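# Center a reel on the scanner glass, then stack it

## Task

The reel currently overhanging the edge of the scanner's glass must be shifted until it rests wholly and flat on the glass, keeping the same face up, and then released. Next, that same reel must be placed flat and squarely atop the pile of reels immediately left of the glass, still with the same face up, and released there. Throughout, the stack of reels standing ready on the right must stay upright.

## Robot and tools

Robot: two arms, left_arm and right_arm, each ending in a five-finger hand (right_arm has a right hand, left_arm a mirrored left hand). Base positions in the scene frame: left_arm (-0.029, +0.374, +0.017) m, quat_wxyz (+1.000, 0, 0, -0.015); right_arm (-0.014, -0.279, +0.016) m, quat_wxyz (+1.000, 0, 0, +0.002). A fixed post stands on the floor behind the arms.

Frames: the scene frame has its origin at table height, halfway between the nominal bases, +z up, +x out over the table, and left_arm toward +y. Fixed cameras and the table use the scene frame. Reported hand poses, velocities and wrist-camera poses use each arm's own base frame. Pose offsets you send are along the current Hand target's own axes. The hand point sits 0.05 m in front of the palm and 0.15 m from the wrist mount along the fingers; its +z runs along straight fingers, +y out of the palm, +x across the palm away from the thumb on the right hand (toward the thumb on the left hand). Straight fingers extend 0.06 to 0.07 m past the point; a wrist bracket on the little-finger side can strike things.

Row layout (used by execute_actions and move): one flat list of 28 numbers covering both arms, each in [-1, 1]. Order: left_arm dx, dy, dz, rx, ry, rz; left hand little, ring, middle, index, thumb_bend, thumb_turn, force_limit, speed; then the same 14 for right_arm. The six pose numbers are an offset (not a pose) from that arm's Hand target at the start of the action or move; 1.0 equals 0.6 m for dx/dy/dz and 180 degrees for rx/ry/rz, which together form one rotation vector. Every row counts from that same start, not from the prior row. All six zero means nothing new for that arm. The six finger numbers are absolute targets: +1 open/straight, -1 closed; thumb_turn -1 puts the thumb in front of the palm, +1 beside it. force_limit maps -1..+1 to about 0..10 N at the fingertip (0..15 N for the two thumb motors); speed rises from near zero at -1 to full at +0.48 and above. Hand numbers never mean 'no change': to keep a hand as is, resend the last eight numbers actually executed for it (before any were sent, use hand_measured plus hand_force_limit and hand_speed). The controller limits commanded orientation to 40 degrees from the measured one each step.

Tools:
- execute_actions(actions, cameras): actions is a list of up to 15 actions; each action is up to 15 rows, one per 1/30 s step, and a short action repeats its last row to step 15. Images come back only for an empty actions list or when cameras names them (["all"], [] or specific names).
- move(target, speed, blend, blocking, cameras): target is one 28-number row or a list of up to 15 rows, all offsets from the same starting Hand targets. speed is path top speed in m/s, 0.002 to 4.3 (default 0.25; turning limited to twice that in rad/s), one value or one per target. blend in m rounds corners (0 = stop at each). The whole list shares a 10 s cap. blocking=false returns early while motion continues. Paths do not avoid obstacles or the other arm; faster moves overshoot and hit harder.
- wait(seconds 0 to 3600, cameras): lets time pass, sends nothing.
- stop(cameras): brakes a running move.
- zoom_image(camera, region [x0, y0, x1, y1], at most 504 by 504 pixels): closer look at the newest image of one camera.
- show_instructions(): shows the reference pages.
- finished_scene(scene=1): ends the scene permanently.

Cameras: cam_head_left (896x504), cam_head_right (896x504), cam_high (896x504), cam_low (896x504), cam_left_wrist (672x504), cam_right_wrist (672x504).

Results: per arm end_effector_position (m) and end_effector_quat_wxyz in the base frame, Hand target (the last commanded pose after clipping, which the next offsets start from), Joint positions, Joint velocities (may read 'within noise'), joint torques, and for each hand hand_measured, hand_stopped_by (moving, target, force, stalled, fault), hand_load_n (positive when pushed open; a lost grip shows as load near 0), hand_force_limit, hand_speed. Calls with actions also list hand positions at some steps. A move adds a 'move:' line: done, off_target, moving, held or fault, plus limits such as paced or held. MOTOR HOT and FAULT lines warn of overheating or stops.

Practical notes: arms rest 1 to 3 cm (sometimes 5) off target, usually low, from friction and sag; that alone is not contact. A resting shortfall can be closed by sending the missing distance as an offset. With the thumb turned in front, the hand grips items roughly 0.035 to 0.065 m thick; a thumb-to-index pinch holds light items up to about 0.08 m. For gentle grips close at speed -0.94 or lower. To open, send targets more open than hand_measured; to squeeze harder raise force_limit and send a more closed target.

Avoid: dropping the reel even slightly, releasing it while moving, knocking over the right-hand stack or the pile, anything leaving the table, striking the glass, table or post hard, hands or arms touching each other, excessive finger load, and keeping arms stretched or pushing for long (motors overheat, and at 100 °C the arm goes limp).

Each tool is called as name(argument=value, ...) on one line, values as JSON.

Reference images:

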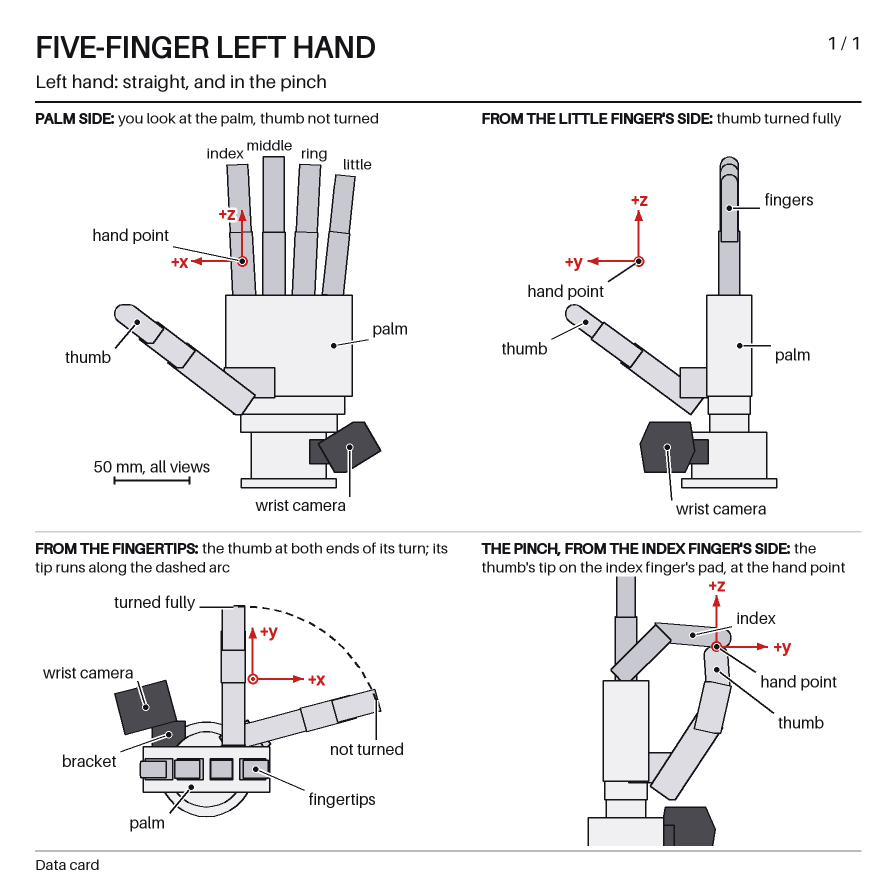

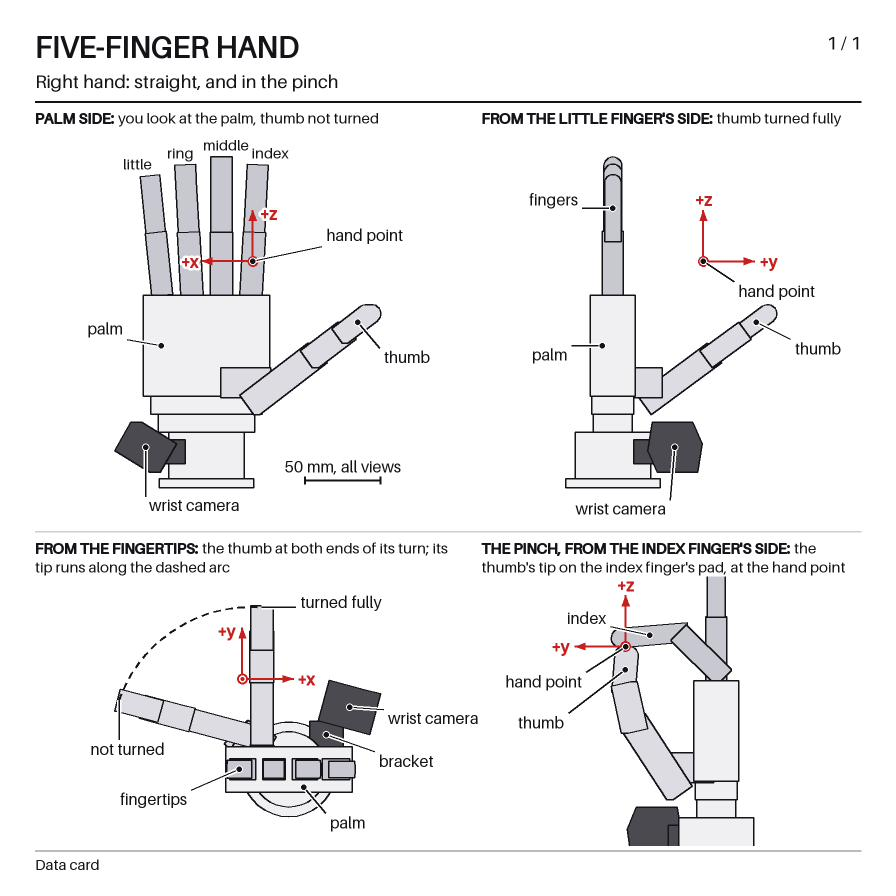

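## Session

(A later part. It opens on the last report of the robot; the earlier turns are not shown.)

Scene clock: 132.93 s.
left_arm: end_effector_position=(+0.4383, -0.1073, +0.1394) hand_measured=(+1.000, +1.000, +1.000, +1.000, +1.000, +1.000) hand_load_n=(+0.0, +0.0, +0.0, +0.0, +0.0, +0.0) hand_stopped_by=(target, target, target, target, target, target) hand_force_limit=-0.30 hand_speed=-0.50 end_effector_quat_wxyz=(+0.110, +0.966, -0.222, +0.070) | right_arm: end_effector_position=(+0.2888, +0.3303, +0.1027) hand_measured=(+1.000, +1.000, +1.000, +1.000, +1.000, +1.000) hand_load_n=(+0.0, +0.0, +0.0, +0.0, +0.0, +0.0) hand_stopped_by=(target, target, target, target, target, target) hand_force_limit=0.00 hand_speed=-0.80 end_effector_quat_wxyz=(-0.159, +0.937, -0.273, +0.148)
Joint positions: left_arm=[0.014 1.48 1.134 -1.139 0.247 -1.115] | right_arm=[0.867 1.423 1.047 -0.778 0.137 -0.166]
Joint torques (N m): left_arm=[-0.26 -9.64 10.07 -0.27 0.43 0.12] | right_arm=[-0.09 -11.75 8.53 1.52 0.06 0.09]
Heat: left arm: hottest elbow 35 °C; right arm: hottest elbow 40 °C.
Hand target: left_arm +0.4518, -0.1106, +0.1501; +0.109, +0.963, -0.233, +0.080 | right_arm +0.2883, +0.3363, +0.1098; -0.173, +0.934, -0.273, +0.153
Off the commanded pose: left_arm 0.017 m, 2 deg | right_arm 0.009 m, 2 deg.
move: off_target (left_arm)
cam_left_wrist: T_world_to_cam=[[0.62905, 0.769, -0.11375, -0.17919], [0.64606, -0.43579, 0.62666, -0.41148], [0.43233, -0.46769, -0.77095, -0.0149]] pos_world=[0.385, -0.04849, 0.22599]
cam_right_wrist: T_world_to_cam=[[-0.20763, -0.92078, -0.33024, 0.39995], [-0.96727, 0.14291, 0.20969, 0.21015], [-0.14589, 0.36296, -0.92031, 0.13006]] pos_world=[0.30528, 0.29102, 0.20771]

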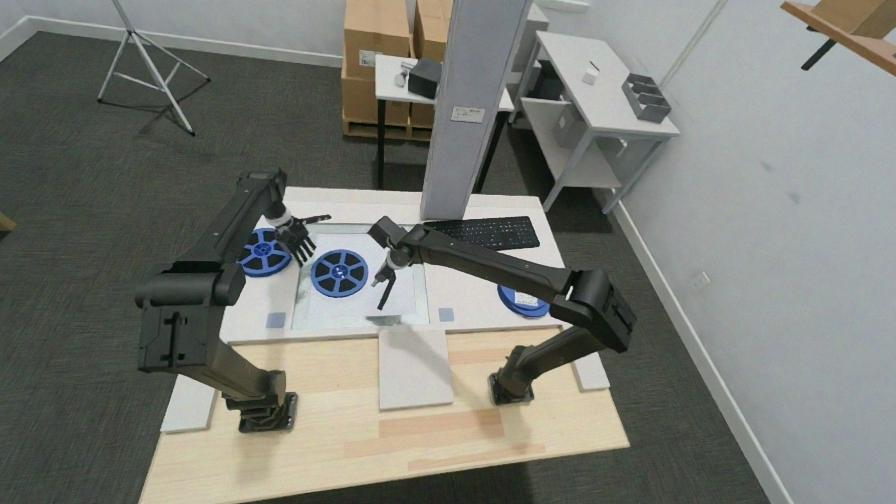

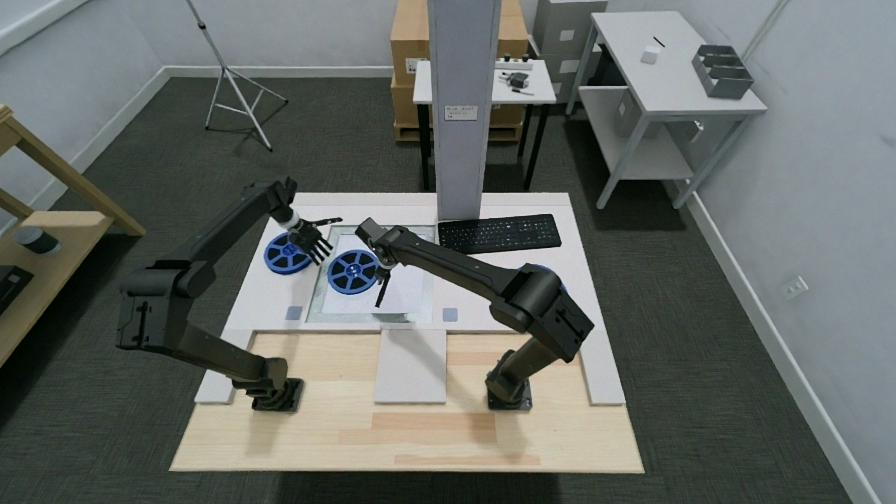

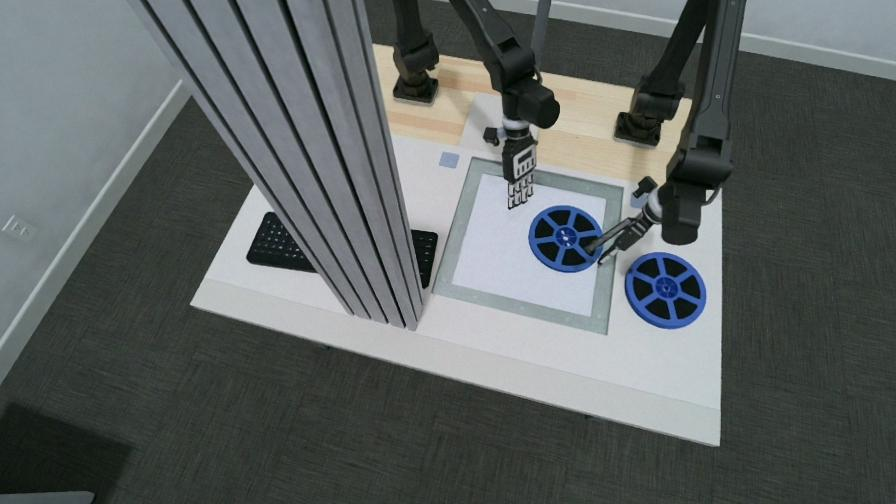

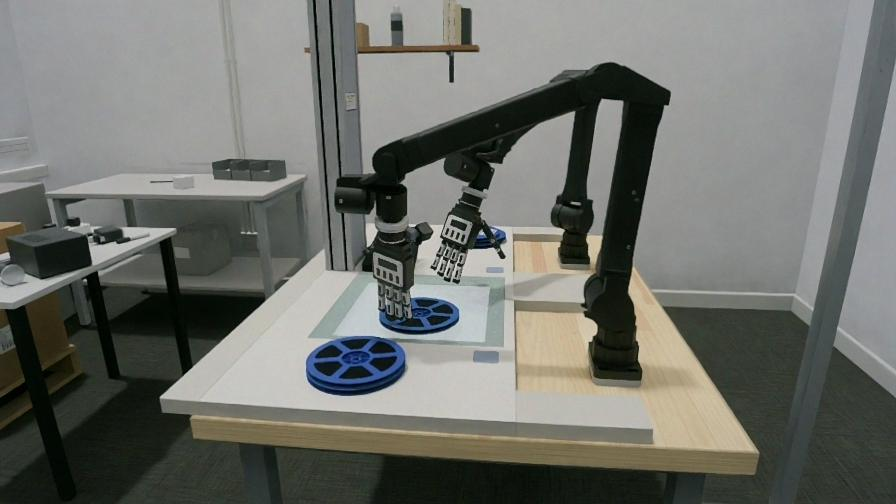

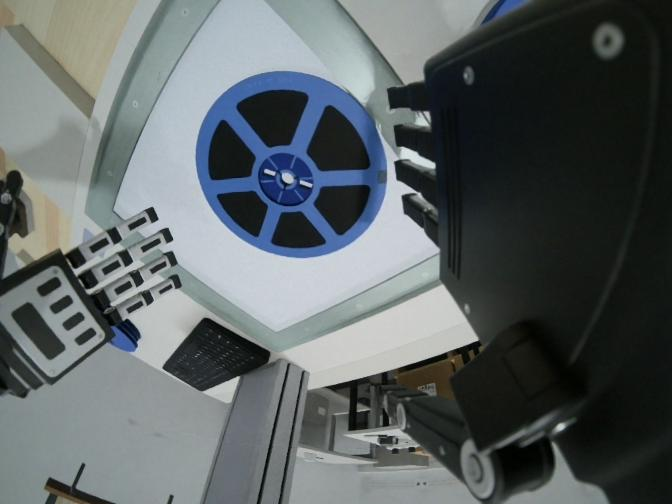

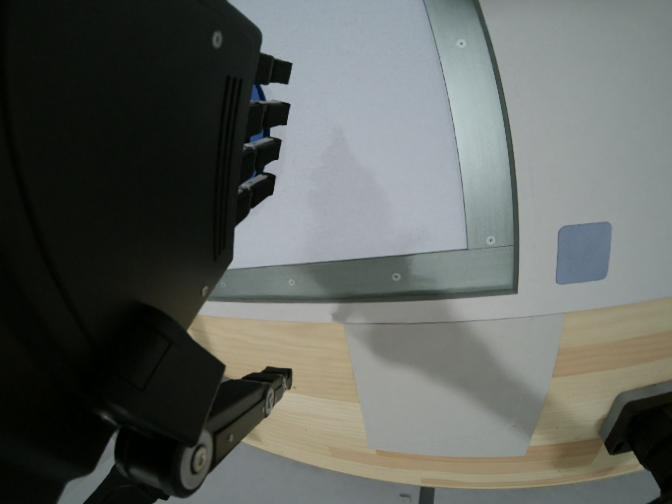

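move(target=[-0.0048,-0.0203,0.0783,0,0,0,1,1,1,1,1,1,-0.3,-0.5,-0.0172,0.0367,0.0803,0,0,0,1,1,1,1,1,1,0,-0.8], speed=0.1, cameras=["cam_left_wrist","cam_high","cam_head_left","cam_low"])

zoom_image(camera="cam_high", region=[490, 150, 650, 290])

zoom_image(camera="cam_low", region=[360, 240, 500, 345])

zoom_image(camera="cam_head_left", region=[280, 220, 420, 320])

Scene clock: 134.47 s.
left_arm: end_effector_position=(+0.4630, -0.1069, +0.1119) hand_measured=(+1.000, +1.000, +1.000, +1.000, +1.000, +1.000) hand_load_n=(+0.0, +0.0, +0.0, +0.0, -0.5, +0.0) hand_stopped_by=(target, target, target, target, target, target) hand_force_limit=-0.30 hand_speed=-0.50 end_effector_quat_wxyz=(+0.106, +0.965, -0.225, +0.086) | right_arm: end_effector_position=(+0.2890, +0.3304, +0.0582) hand_measured=(+1.000, +1.000, +1.000, +1.000, +1.000, +1.000) hand_load_n=(+0.0, +0.0, +0.0, +0.0, +0.0, +0.0) hand_stopped_by=(target, target, target, target, target, target) hand_force_limit=0.00 hand_speed=-0.80 end_effector_quat_wxyz=(-0.169, +0.935, -0.274, +0.152)
Joint positions: left_arm=[0.014 1.551 1.134 -1.036 0.247 -1.114] | right_arm=[0.867 1.463 0.958 -0.627 0.137 -0.165]
Joint torques (N m): left_arm=[-0.15 -10.81 6.04 0.54 0.42 0.13] | right_arm=[0.03 -9.99 8.12 1.63 0.05 0.08]
Heat: left arm: hottest elbow 36 °C; right arm: hottest elbow 40 °C.
Hand target: left_arm +0.4598, -0.1104, +0.1021; +0.109, +0.963, -0.233, +0.080 | right_arm +0.2881, +0.3361, +0.0558; -0.173, +0.934, -0.273, +0.153
Off the commanded pose: left_arm 0.011 m, 1 deg | right_arm 0.006 m, 1 deg.
move: off_target (left_arm)
cam_left_wrist: T_world_to_cam=[[0.63323, 0.76836, -0.09293, -0.20242], [0.62502, -0.43686, 0.64692, -0.40263], [0.45647, -0.46773, -0.75687, -0.0593]] pos_world=[0.4069, -0.0481, 0.19678]
Images, in order (width x height): cam_head_left 896x504, cam_high 896x504, cam_low 896x504, cam_left_wrist 672x504.

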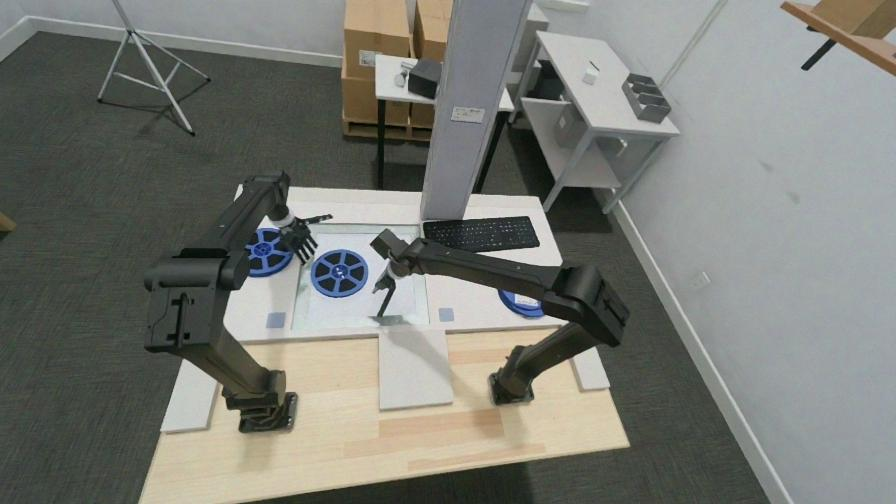

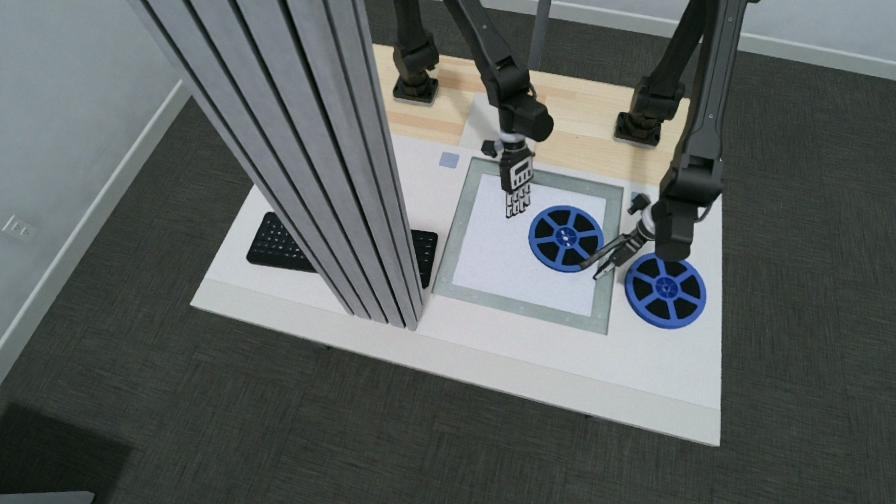

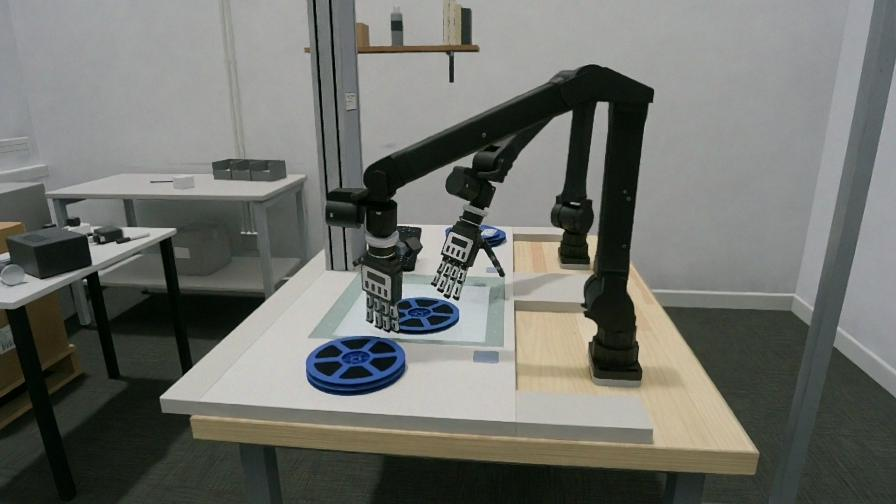

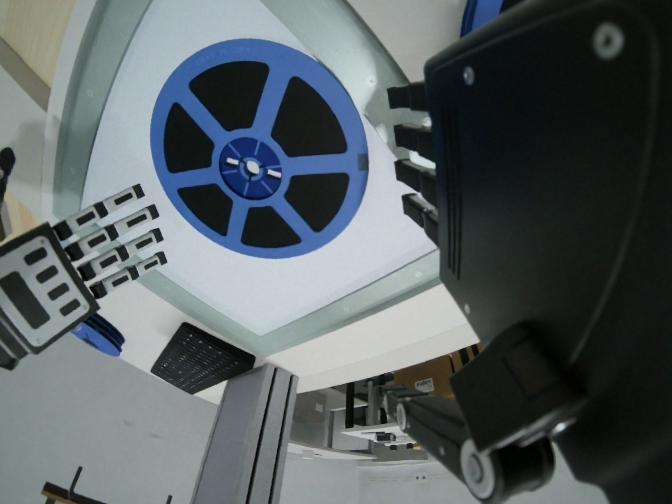

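Scaled by 3.150 from the camera's image (finer frame: 1280x720).

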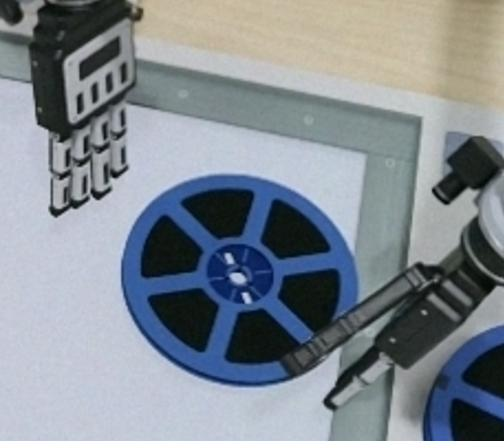

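Scaled by 3.600 from the camera's image (finer frame: 1280x720).

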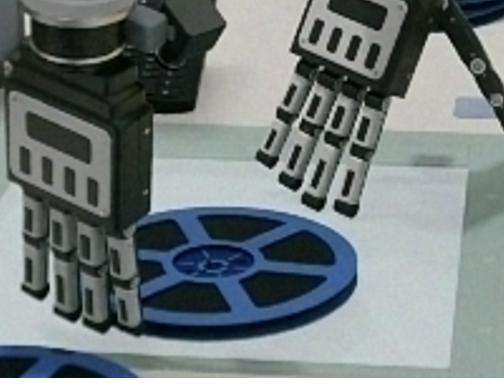

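Scaled by 3.600 from the camera's image (finer frame: 1280x720).

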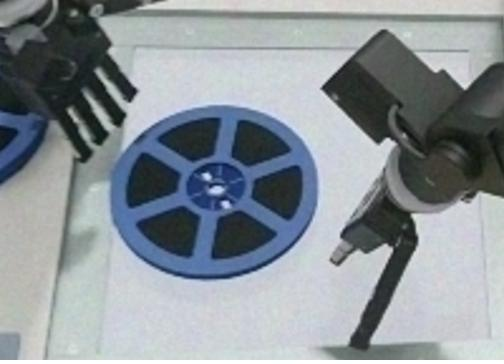

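move(target=[[-0.0090,-0.0043,0.0240,0,0,0,1,1,1,1,1,1,-0.3,-0.5,-0.0068,0.0070,0.0138,0,0,0,1,1,1,1,1,1,0,-0.8],[-0.0098,0.0203,0.0283,0,0,0,1,1,1,1,1,1,-0.3,-0.5,-0.0103,-0.0312,0.0303,0,0,0,1,1,1,1,1,1,0,-0.8]], speed=0.05, cameras=["cam_left_wrist","cam_high","cam_low"])

zoom_image(camera="cam_low", region=[360, 240, 500, 345])

zoom_image(camera="cam_left_wrist", region=[100, 20, 460, 300])

Scene clock: 137.73 s.
left_arm: end_effector_position=(+0.4588, -0.1139, +0.1014) hand_measured=(+1.000, +1.000, +1.000, +1.000, +1.000, +1.000) hand_load_n=(+0.0, +0.0, +0.0, +0.0, +0.0, +0.0) hand_stopped_by=(target, target, target, target, target, target) hand_force_limit=-0.30 hand_speed=-0.50 end_effector_quat_wxyz=(+0.103, +0.963, -0.233, +0.094) | right_arm: end_effector_position=(+0.2977, +0.3480, +0.0553) hand_measured=(+1.000, +1.000, +1.000, +1.000, +1.000, +1.000) hand_load_n=(+0.0, +0.0, +0.0, -1.5, +0.0, +0.0) hand_stopped_by=(target, target, target, target, target, target) hand_force_limit=0.00 hand_speed=-0.80 end_effector_quat_wxyz=(-0.178, +0.932, -0.274, +0.157)
Joint positions: left_arm=[-0.002 1.545 1.096 -0.985 0.244 -1.116] | right_arm=[0.88 1.502 0.988 -0.598 0.145 -0.153]
Joint torques (N m): left_arm=[-0.97 -10.58 5.05 0.61 0.44 -0.12] | right_arm=[0.21 -7.71 9.81 1.29 0 0.09]
Heat: left arm: hottest elbow 35 °C; right arm: hottest elbow 39 °C.
Hand target: left_arm +0.4507, -0.1225, +0.0866; +0.109, +0.963, -0.233, +0.080 | right_arm +0.2987, +0.3589, +0.0461; -0.173, +0.934, -0.273, +0.153
Off the commanded pose: left_arm 0.019 m, 2 deg | right_arm 0.014 m, 1 deg.
move: off_target (left_arm, right_arm)
cam_left_wrist: T_world_to_cam=[[0.64564, 0.75962, -0.07824, -0.20353], [0.60638, -0.44771, 0.65715, -0.38998], [0.46416, -0.47173, -0.74969, -0.07335]] pos_world=[0.40193, -0.0546, 0.18536]
Images, in order (width x height): cam_high 896x504, cam_low 896x504, cam_left_wrist 672x504.

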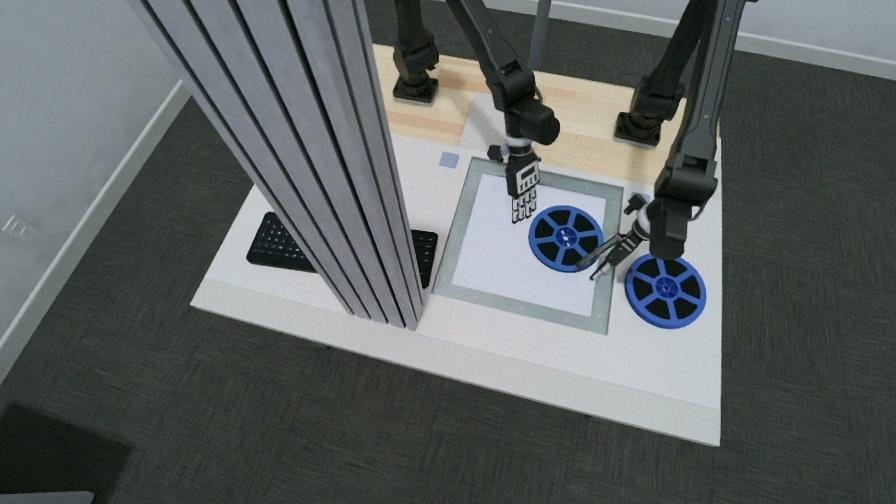

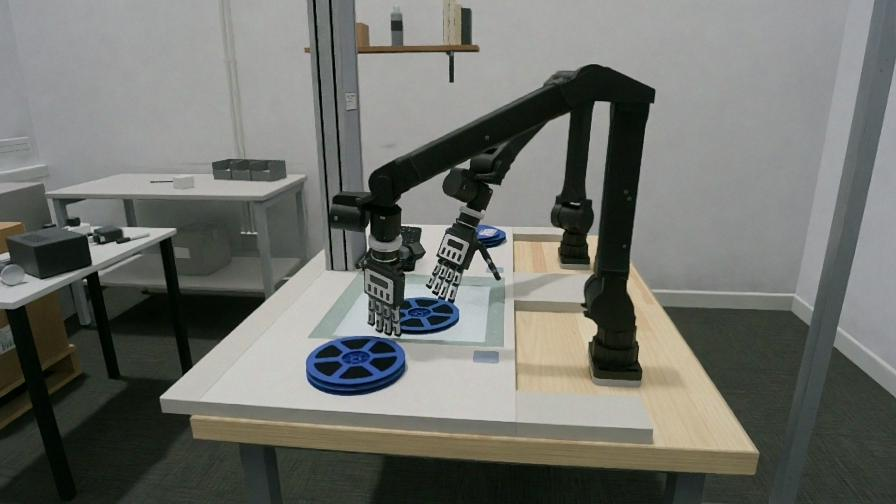

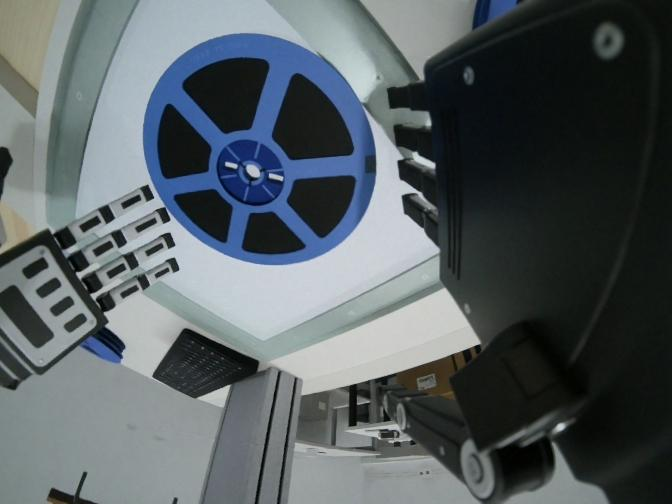

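Scaled by 3.600 from the camera's image (finer frame: 1280x720).

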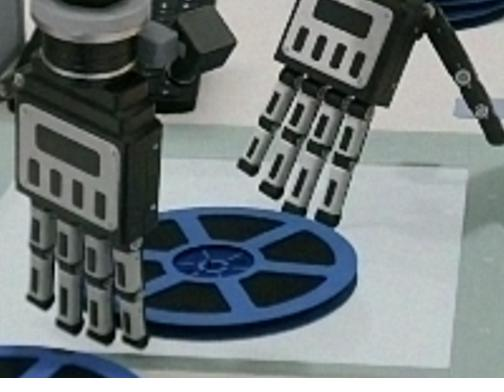

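Scaled by 1.400 from the camera's image (finer frame: 960x720).

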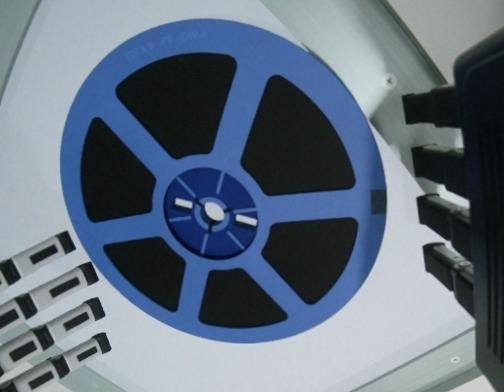

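move(target=[-0.0040,0.0170,0.0193,0,0,0,1,1,1,1,1,1,-0.3,-0.5,-0.0035,-0.0142,0.0170,0,0,0,1,1,1,1,1,1,0,-0.8], speed=0.04, cameras=["cam_left_wrist","cam_high","cam_low"])

zoom_image(camera="cam_low", region=[360, 240, 500, 345])

zoom_image(camera="cam_left_wrist", region=[100, 20, 460, 300])

Scene clock: 139.33 s.
left_arm: end_effector_position=(+0.4578, -0.1214, +0.1004) hand_measured=(+1.000, +1.000, +1.000, +1.000, +1.000, +1.000) hand_load_n=(+0.0, +0.0, +0.0, +0.0, +0.0, +0.0) hand_stopped_by=(target, target, target, target, target, target) hand_force_limit=-0.30 hand_speed=-0.50 end_effector_quat_wxyz=(+0.098, +0.962, -0.232, +0.104) | right_arm: end_effector_position=(+0.3040, +0.3583, +0.0546) hand_measured=(+1.000, +1.000, +1.000, +1.000, +1.000, +1.000) hand_load_n=(+0.0, +0.0, -1.0, -1.5, +0.0, +0.0) hand_stopped_by=(target, target, target, target, target, target) hand_force_limit=0.00 hand_speed=-0.80 end_effector_quat_wxyz=(-0.180, +0.931, -0.274, +0.159)
Joint positions: left_arm=[-0.022 1.529 1.073 -0.949 0.235 -1.14] | right_arm=[0.883 1.529 1.016 -0.594 0.147 -0.149]
Joint torques (N m): left_arm=[-1.49 -9.29 4.57 0.64 0.61 -0.11] | right_arm=[0.26 -7.59 9.63 1.5 0 0.09]
Heat: left arm: hottest elbow 35 °C; right arm: hottest elbow 39 °C.
Hand target: left_arm +0.4450, -0.1332, +0.0767; +0.109, +0.963, -0.233, +0.080 | right_arm +0.3047, +0.3691, +0.0399; -0.173, +0.934, -0.273, +0.153
Off the commanded pose: left_arm 0.029 m, 3 deg | right_arm 0.018 m, 1 deg.
move: off_target (left_arm, right_arm)
cam_left_wrist: T_world_to_cam=[[0.64355, 0.76302, -0.06028, -0.19779], [0.59334, -0.44758, 0.66904, -0.38733], [0.48352, -0.46633, -0.74077, -0.08636]] pos_world=[0.39886, -0.06271, 0.18324]
Images, in order (width x height): cam_high 896x504, cam_low 896x504, cam_left_wrist 672x504.

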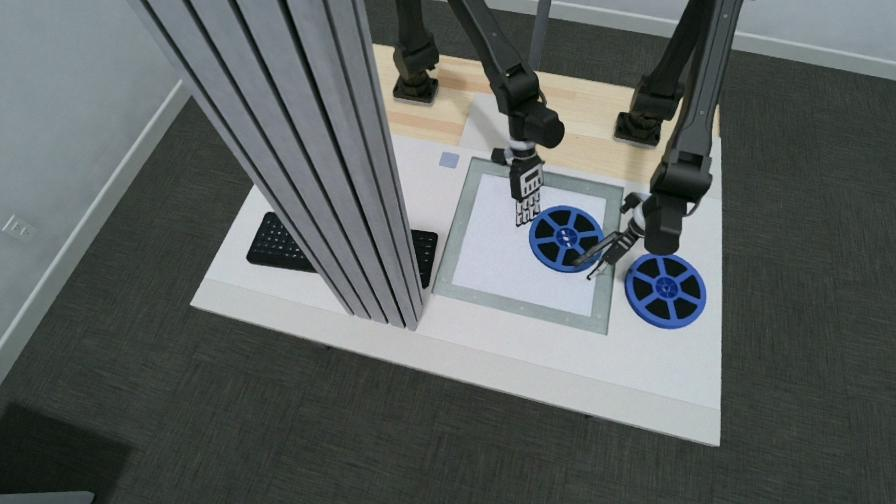

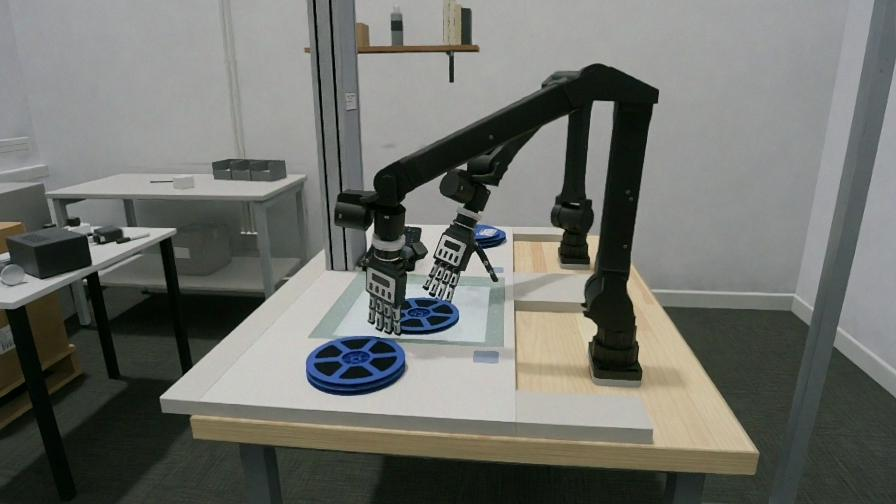

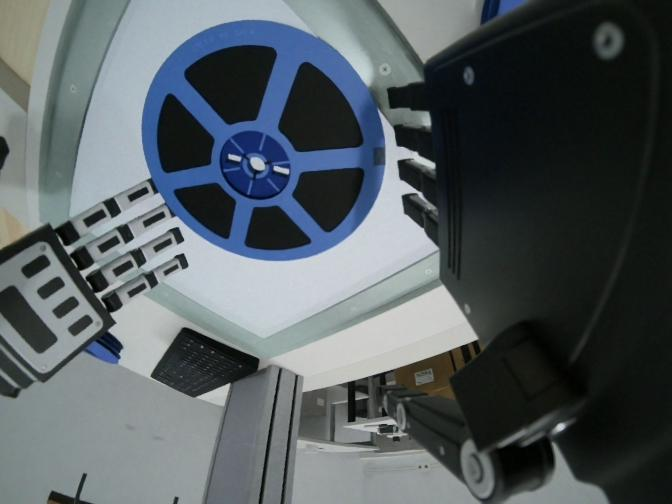

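Scaled by 3.600 from the camera's image (finer frame: 1280x720).

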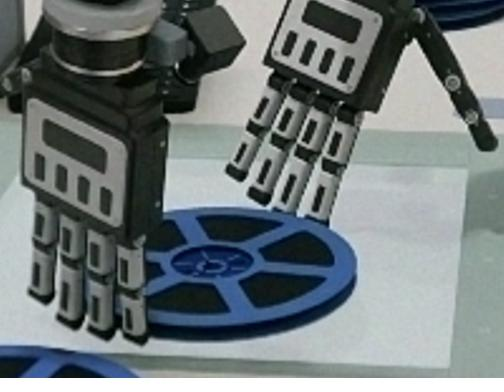

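Scaled by 1.400 from the camera's image (finer frame: 960x720).

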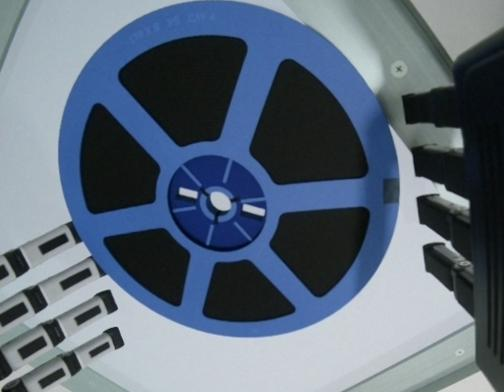

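move(target=[0.0043,0.0022,-0.0282,0,0,0,1,1,1,1,1,1,-0.3,-0.5,-0.0148,-0.0058,-0.0192,0,0,0,1,1,1,1,1,1,0,-0.8], speed=0.04, cameras=["cam_left_wrist"])

zoom_image(camera="cam_left_wrist", region=[100, 20, 460, 300])

Scene clock: 141.40 s.
left_arm: end_effector_position=(+0.4541, -0.1244, +0.1011) hand_measured=(+1.000, +1.000, +1.000, +1.000, +1.000, +1.000) hand_load_n=(+0.0, +0.0, +0.0, -0.5, +0.0, +0.0) hand_stopped_by=(target, target, target, target, target, target) hand_force_limit=-0.30 hand_speed=-0.50 end_effector_quat_wxyz=(+0.101, +0.962, -0.233, +0.099) | right_arm: end_effector_position=(+0.3011, +0.3604, +0.0556) hand_measured=(+1.000, +1.000, +1.000, +1.000, +1.000, +1.000) hand_load_n=(+0.0, +0.0, +0.0, -0.5, +0.0, +0.0) hand_stopped_by=(target, target, target, target, target, target) hand_force_limit=0.00 hand_speed=-0.80 end_effector_quat_wxyz=(-0.177, +0.929, -0.280, +0.163)
Joint positions: left_arm=[-0.027 1.527 1.073 -0.962 0.239 -1.14] | right_arm=[0.896 1.529 1.02 -0.603 0.167 -0.127]
Joint torques (N m): left_arm=[-0.62 -10.52 6.28 -0.53 0.53 -0.1] | right_arm=[1.08 -8.94 10.06 0.7 -0.33 0.08]
Heat: left arm: hottest elbow 35 °C; right arm: hottest elbow 39 °C.
Hand target: left_arm +0.4449, -0.1313, +0.0938; +0.109, +0.963, -0.233, +0.080 | right_arm +0.2948, +0.3742, +0.0500; -0.173, +0.934, -0.273, +0.153
Off the commanded pose: left_arm 0.014 m, 2 deg | right_arm 0.016 m, 2 deg.
move: off_target (left_arm, right_arm)
cam_left_wrist: T_world_to_cam=[[0.64676, 0.75946, -0.07014, -0.19393], [0.59859, -0.44846, 0.66375, -0.38884], [0.47264, -0.47128, -0.74466, -0.08063]] pos_world=[0.39629, -0.0651, 0.18445]

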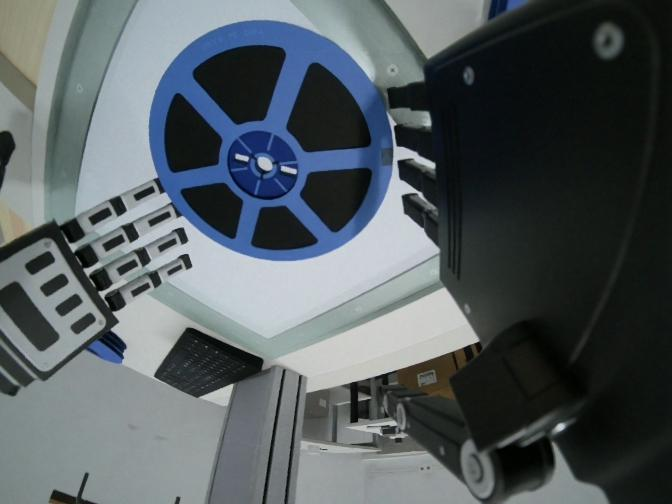

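Scaled by 1.400 from the camera's image (finer frame: 960x720).

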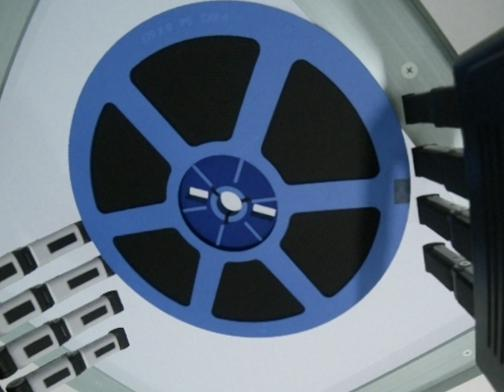

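move(target=[-0.00747,0.02467,0.00286,0,0,0,1,1,1,1,1,1,-0.3,-0.5,-0.00869,-0.02283,0.00854,0,0,0,1,1,1,1,1,1,0,-0.8], speed=0.03, cameras=["all"])

Scene clock: 143.53 s.
left_arm: end_effector_position=(+0.4492, -0.1279, +0.1007) hand_measured=(+1.000, +1.000, +1.000, +1.000, +1.000, +1.000) hand_load_n=(+0.5, +0.5, +0.0, +0.0, +0.0, +0.5) hand_stopped_by=(target, target, target, target, target, target) hand_force_limit=-0.30 hand_speed=-0.50 end_effector_quat_wxyz=(+0.095, +0.964, -0.230, +0.096) | right_arm: end_effector_position=(+0.3016, +0.3628, +0.0573) hand_measured=(+1.000, +1.000, +1.000, +1.000, +1.000, +1.000) hand_load_n=(+0.0, +0.0, -3.5, -2.0, +0.0, +0.0) hand_stopped_by=(target, target, target, target, target, target) hand_force_limit=0.00 hand_speed=-0.80 end_effector_quat_wxyz=(-0.165, +0.931, -0.280, +0.163)
Joint positions: left_arm=[-0.041 1.514 1.061 -0.963 0.223 -1.161] | right_arm=[0.903 1.545 1.047 -0.636 0.179 -0.123]
Joint torques (N m): left_arm=[-1.79 -11.28 5.05 -0.12 1 -0.16] | right_arm=[1.67 -7.88 11.1 1.54 -0.54 0.14]
Heat: left arm: hottest elbow 35 °C; right arm: hottest elbow 39 °C.
Hand target: left_arm +0.4342, -0.1426, +0.0936; +0.109, +0.963, -0.233, +0.080 | right_arm +0.2988, +0.3892, +0.0499; -0.173, +0.934, -0.273, +0.153
Off the commanded pose: left_arm 0.022 m, 2 deg | right_arm 0.028 m, 2 deg.
move: off_target (left_arm, right_arm)
cam_left_wrist: T_world_to_cam=[[0.6406, 0.76529, -0.063, -0.18533], [0.60458, -0.45209, 0.65582, -0.38965], [0.47341, -0.4582, -0.75228, -0.07818]] pos_world=[0.39131, -0.07014, 0.18505]
cam_right_wrist: T_world_to_cam=[[-0.21569, -0.9142, -0.34309, 0.41821], [-0.97038, 0.16153, 0.17964, 0.22329], [-0.1088, 0.37167, -0.92197, 0.06412]] pos_world=[0.31386, 0.32243, 0.16249]

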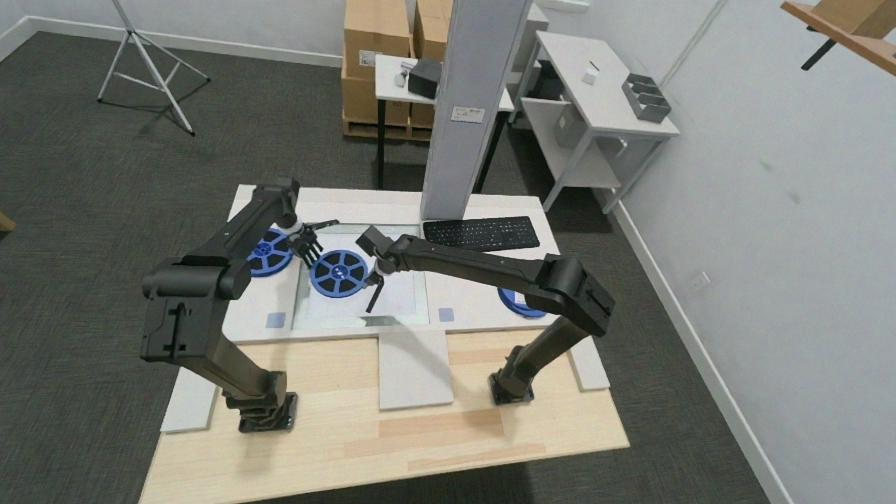

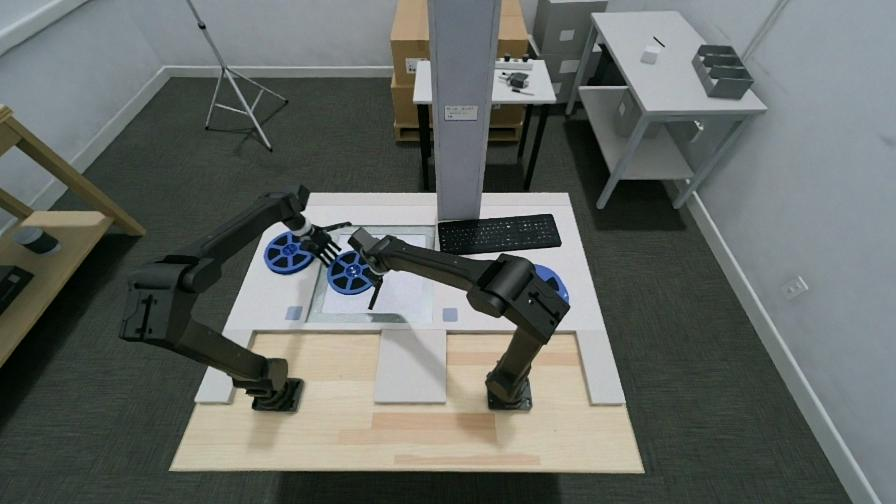

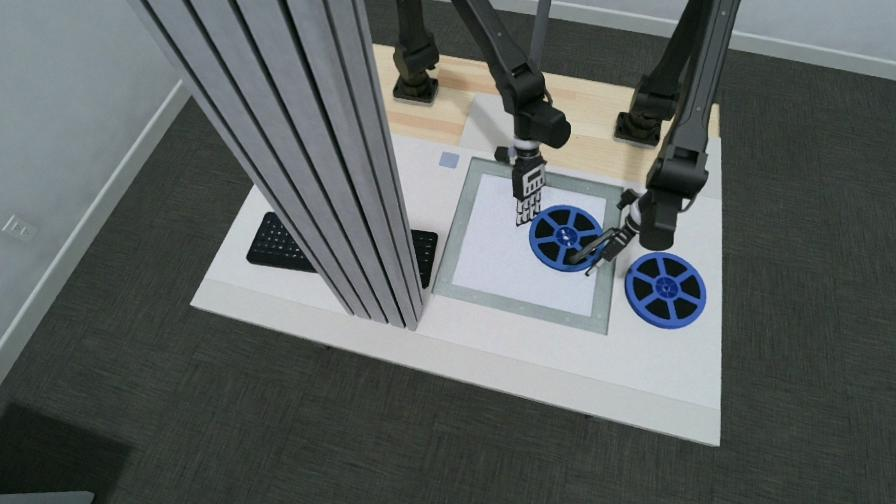

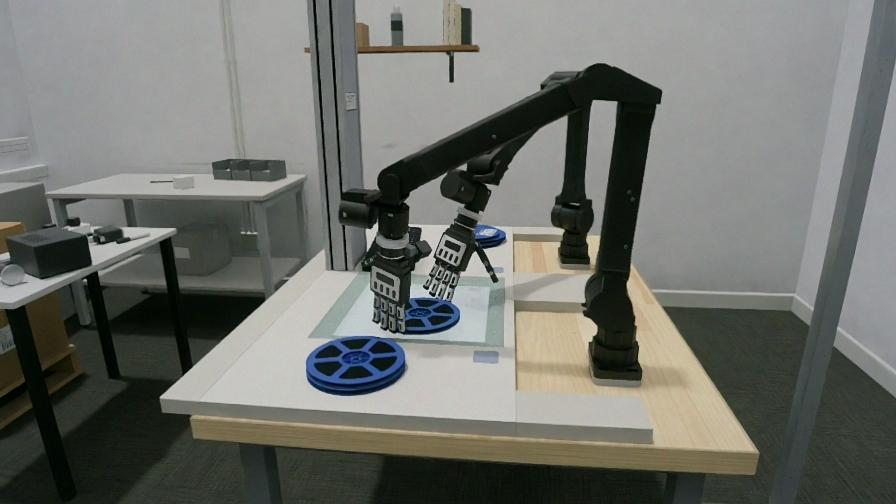

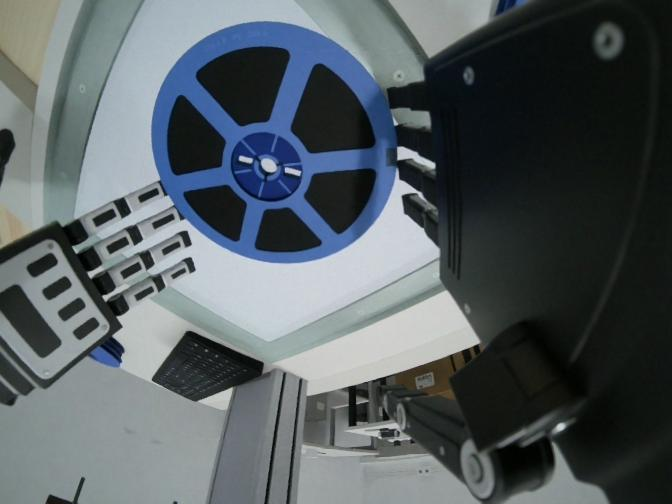

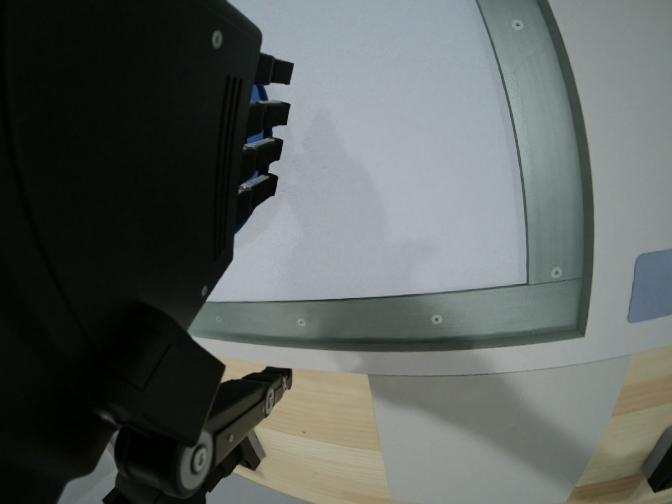

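move(target=[-0.0006,0.01641,0.00283,0,0,0,1,1,1,1,1,1,-0.3,-0.5,-0.00141,-0.01523,0.00663,0,0,0,1,1,1,1,1,1,0,-0.8], speed=0.03)

Scene clock: 144.67 s.
left_arm: end_effector_position=(+0.4478, -0.1289, +0.1000) hand_measured=(+1.000, +1.000, +1.000, +1.000, +1.000, +1.000) hand_load_n=(+0.0, +1.0, +0.0, +0.0, +0.0, +0.0) hand_stopped_by=(target, target, target, target, target, target) hand_force_limit=-0.30 hand_speed=-0.50 end_effector_quat_wxyz=(+0.087, +0.965, -0.226, +0.097) | right_arm: end_effector_position=(+0.3025, +0.3648, +0.0585) hand_measured=(+1.000, +1.000, +1.000, +1.000, +1.000, +1.000) hand_load_n=(+0.0, +0.0, -6.5, -2.5, +0.0, +0.0) hand_stopped_by=(target, target, target, target, target, target) hand_force_limit=0.00 hand_speed=-0.80 end_effector_quat_wxyz=(-0.158, +0.933, -0.280, +0.162)
Joint positions: left_arm=[-0.05 1.503 1.051 -0.955 0.206 -1.179] | right_arm=[0.905 1.557 1.067 -0.659 0.182 -0.122]
Joint torques (N m): left_arm=[-2.78 -10.93 4.98 -0.25 1.56 -0.18] | right_arm=[1.73 -7.24 11.64 2.13 -0.62 0.17]
Heat: left arm: hottest elbow 35 °C; right arm: hottest elbow 39 °C.
Hand target: left_arm +0.4295, -0.1515, +0.0937; +0.109, +0.963, -0.233, +0.080 | right_arm +0.3038, +0.3980, +0.0500; -0.173, +0.934, -0.273, +0.153
Off the commanded pose: left_arm 0.030 m, 3 deg | right_arm 0.034 m, 2 deg.
move: off_target (left_arm, right_arm)

move(target=[[0.00512,0.00434,-0.02408,0,0,0,1,1,1,1,1,1,-0.3,-0.5,0.00475,-0.01017,-0.02234,0,0,0,1,1,1,1,1,1,0,-0.8],[0.01024,0.00868,-0.04816,0,0,0,1,1,1,1,1,1,-0.3,-0.5,0.0095,-0.02034,-0.04468,0,0,0,1,1,1,1,1,1,0,-0.8]], speed=0.03, blend=0.005, cameras=["cam_low"])

zoom_image(camera="cam_low", region=[340, 240, 520, 340])

Scene clock: 147.27 s.
left_arm: end_effector_position=(+0.4333, -0.1274, +0.1097) hand_measured=(+1.000, +1.000, +1.000, +1.000, +1.000, +1.000) hand_load_n=(+0.0, +0.5, +0.5, +0.0, +0.0, +0.0) hand_stopped_by=(target, target, target, target, target, target) hand_force_limit=-0.30 hand_speed=-0.50 end_effector_quat_wxyz=(+0.087, +0.968, -0.221, +0.080) | right_arm: end_effector_position=(+0.2969, +0.3624, +0.0629) hand_measured=(+1.000, +1.000, +1.000, +1.000, +1.000, +1.000) hand_load_n=(+0.0, +0.0, -3.0, -1.0, +0.0, +0.0) hand_stopped_by=(target, target, target, target, target, target) hand_force_limit=0.00 hand_speed=-0.80 end_effector_quat_wxyz=(-0.140, +0.938, -0.279, +0.152)
Joint positions: left_arm=[-0.051 1.472 1.051 -1.019 0.199 -1.186] | right_arm=[0.909 1.565 1.095 -0.724 0.178 -0.118]
Joint torques (N m): left_arm=[-2.67 -11.11 8.21 -0.81 1.87 -0.13] | right_arm=[1.44 -10.87 12.94 1.46 -0.52 0.12]
Heat: left arm: hottest elbow 35 °C; right arm: hottest elbow 40 °C.
Hand target: left_arm +0.4295, -0.1514, +0.1237; +0.109, +0.963, -0.233, +0.080 | right_arm +0.3038, +0.3978, +0.0799; -0.173, +0.934, -0.273, +0.153
Off the commanded pose: left_arm 0.028 m, 3 deg | right_arm 0.040 m, 4 deg.
move: off_target (left_arm, right_arm)

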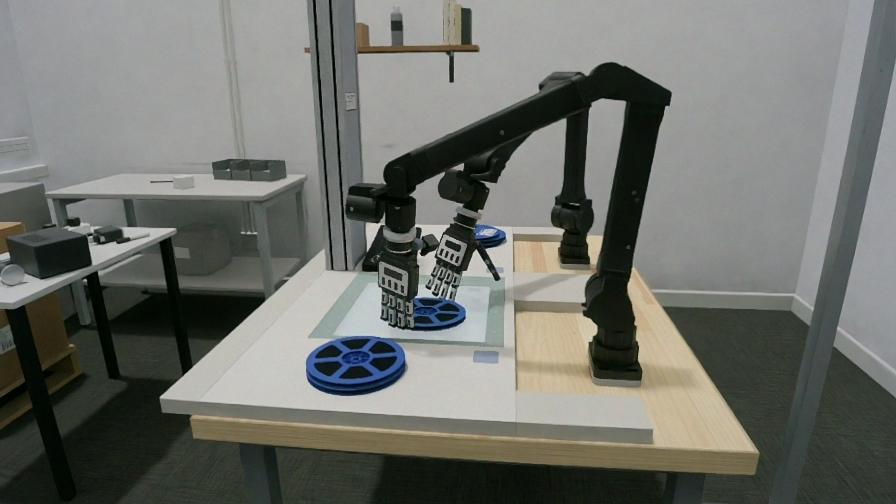

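Scaled by 2.800 from the camera's image (finer frame: 1280x720).

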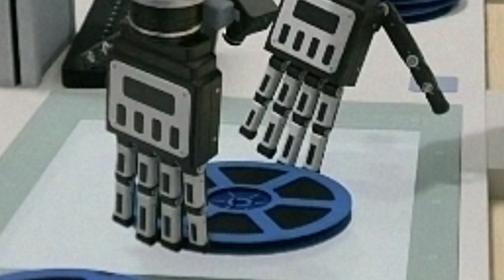

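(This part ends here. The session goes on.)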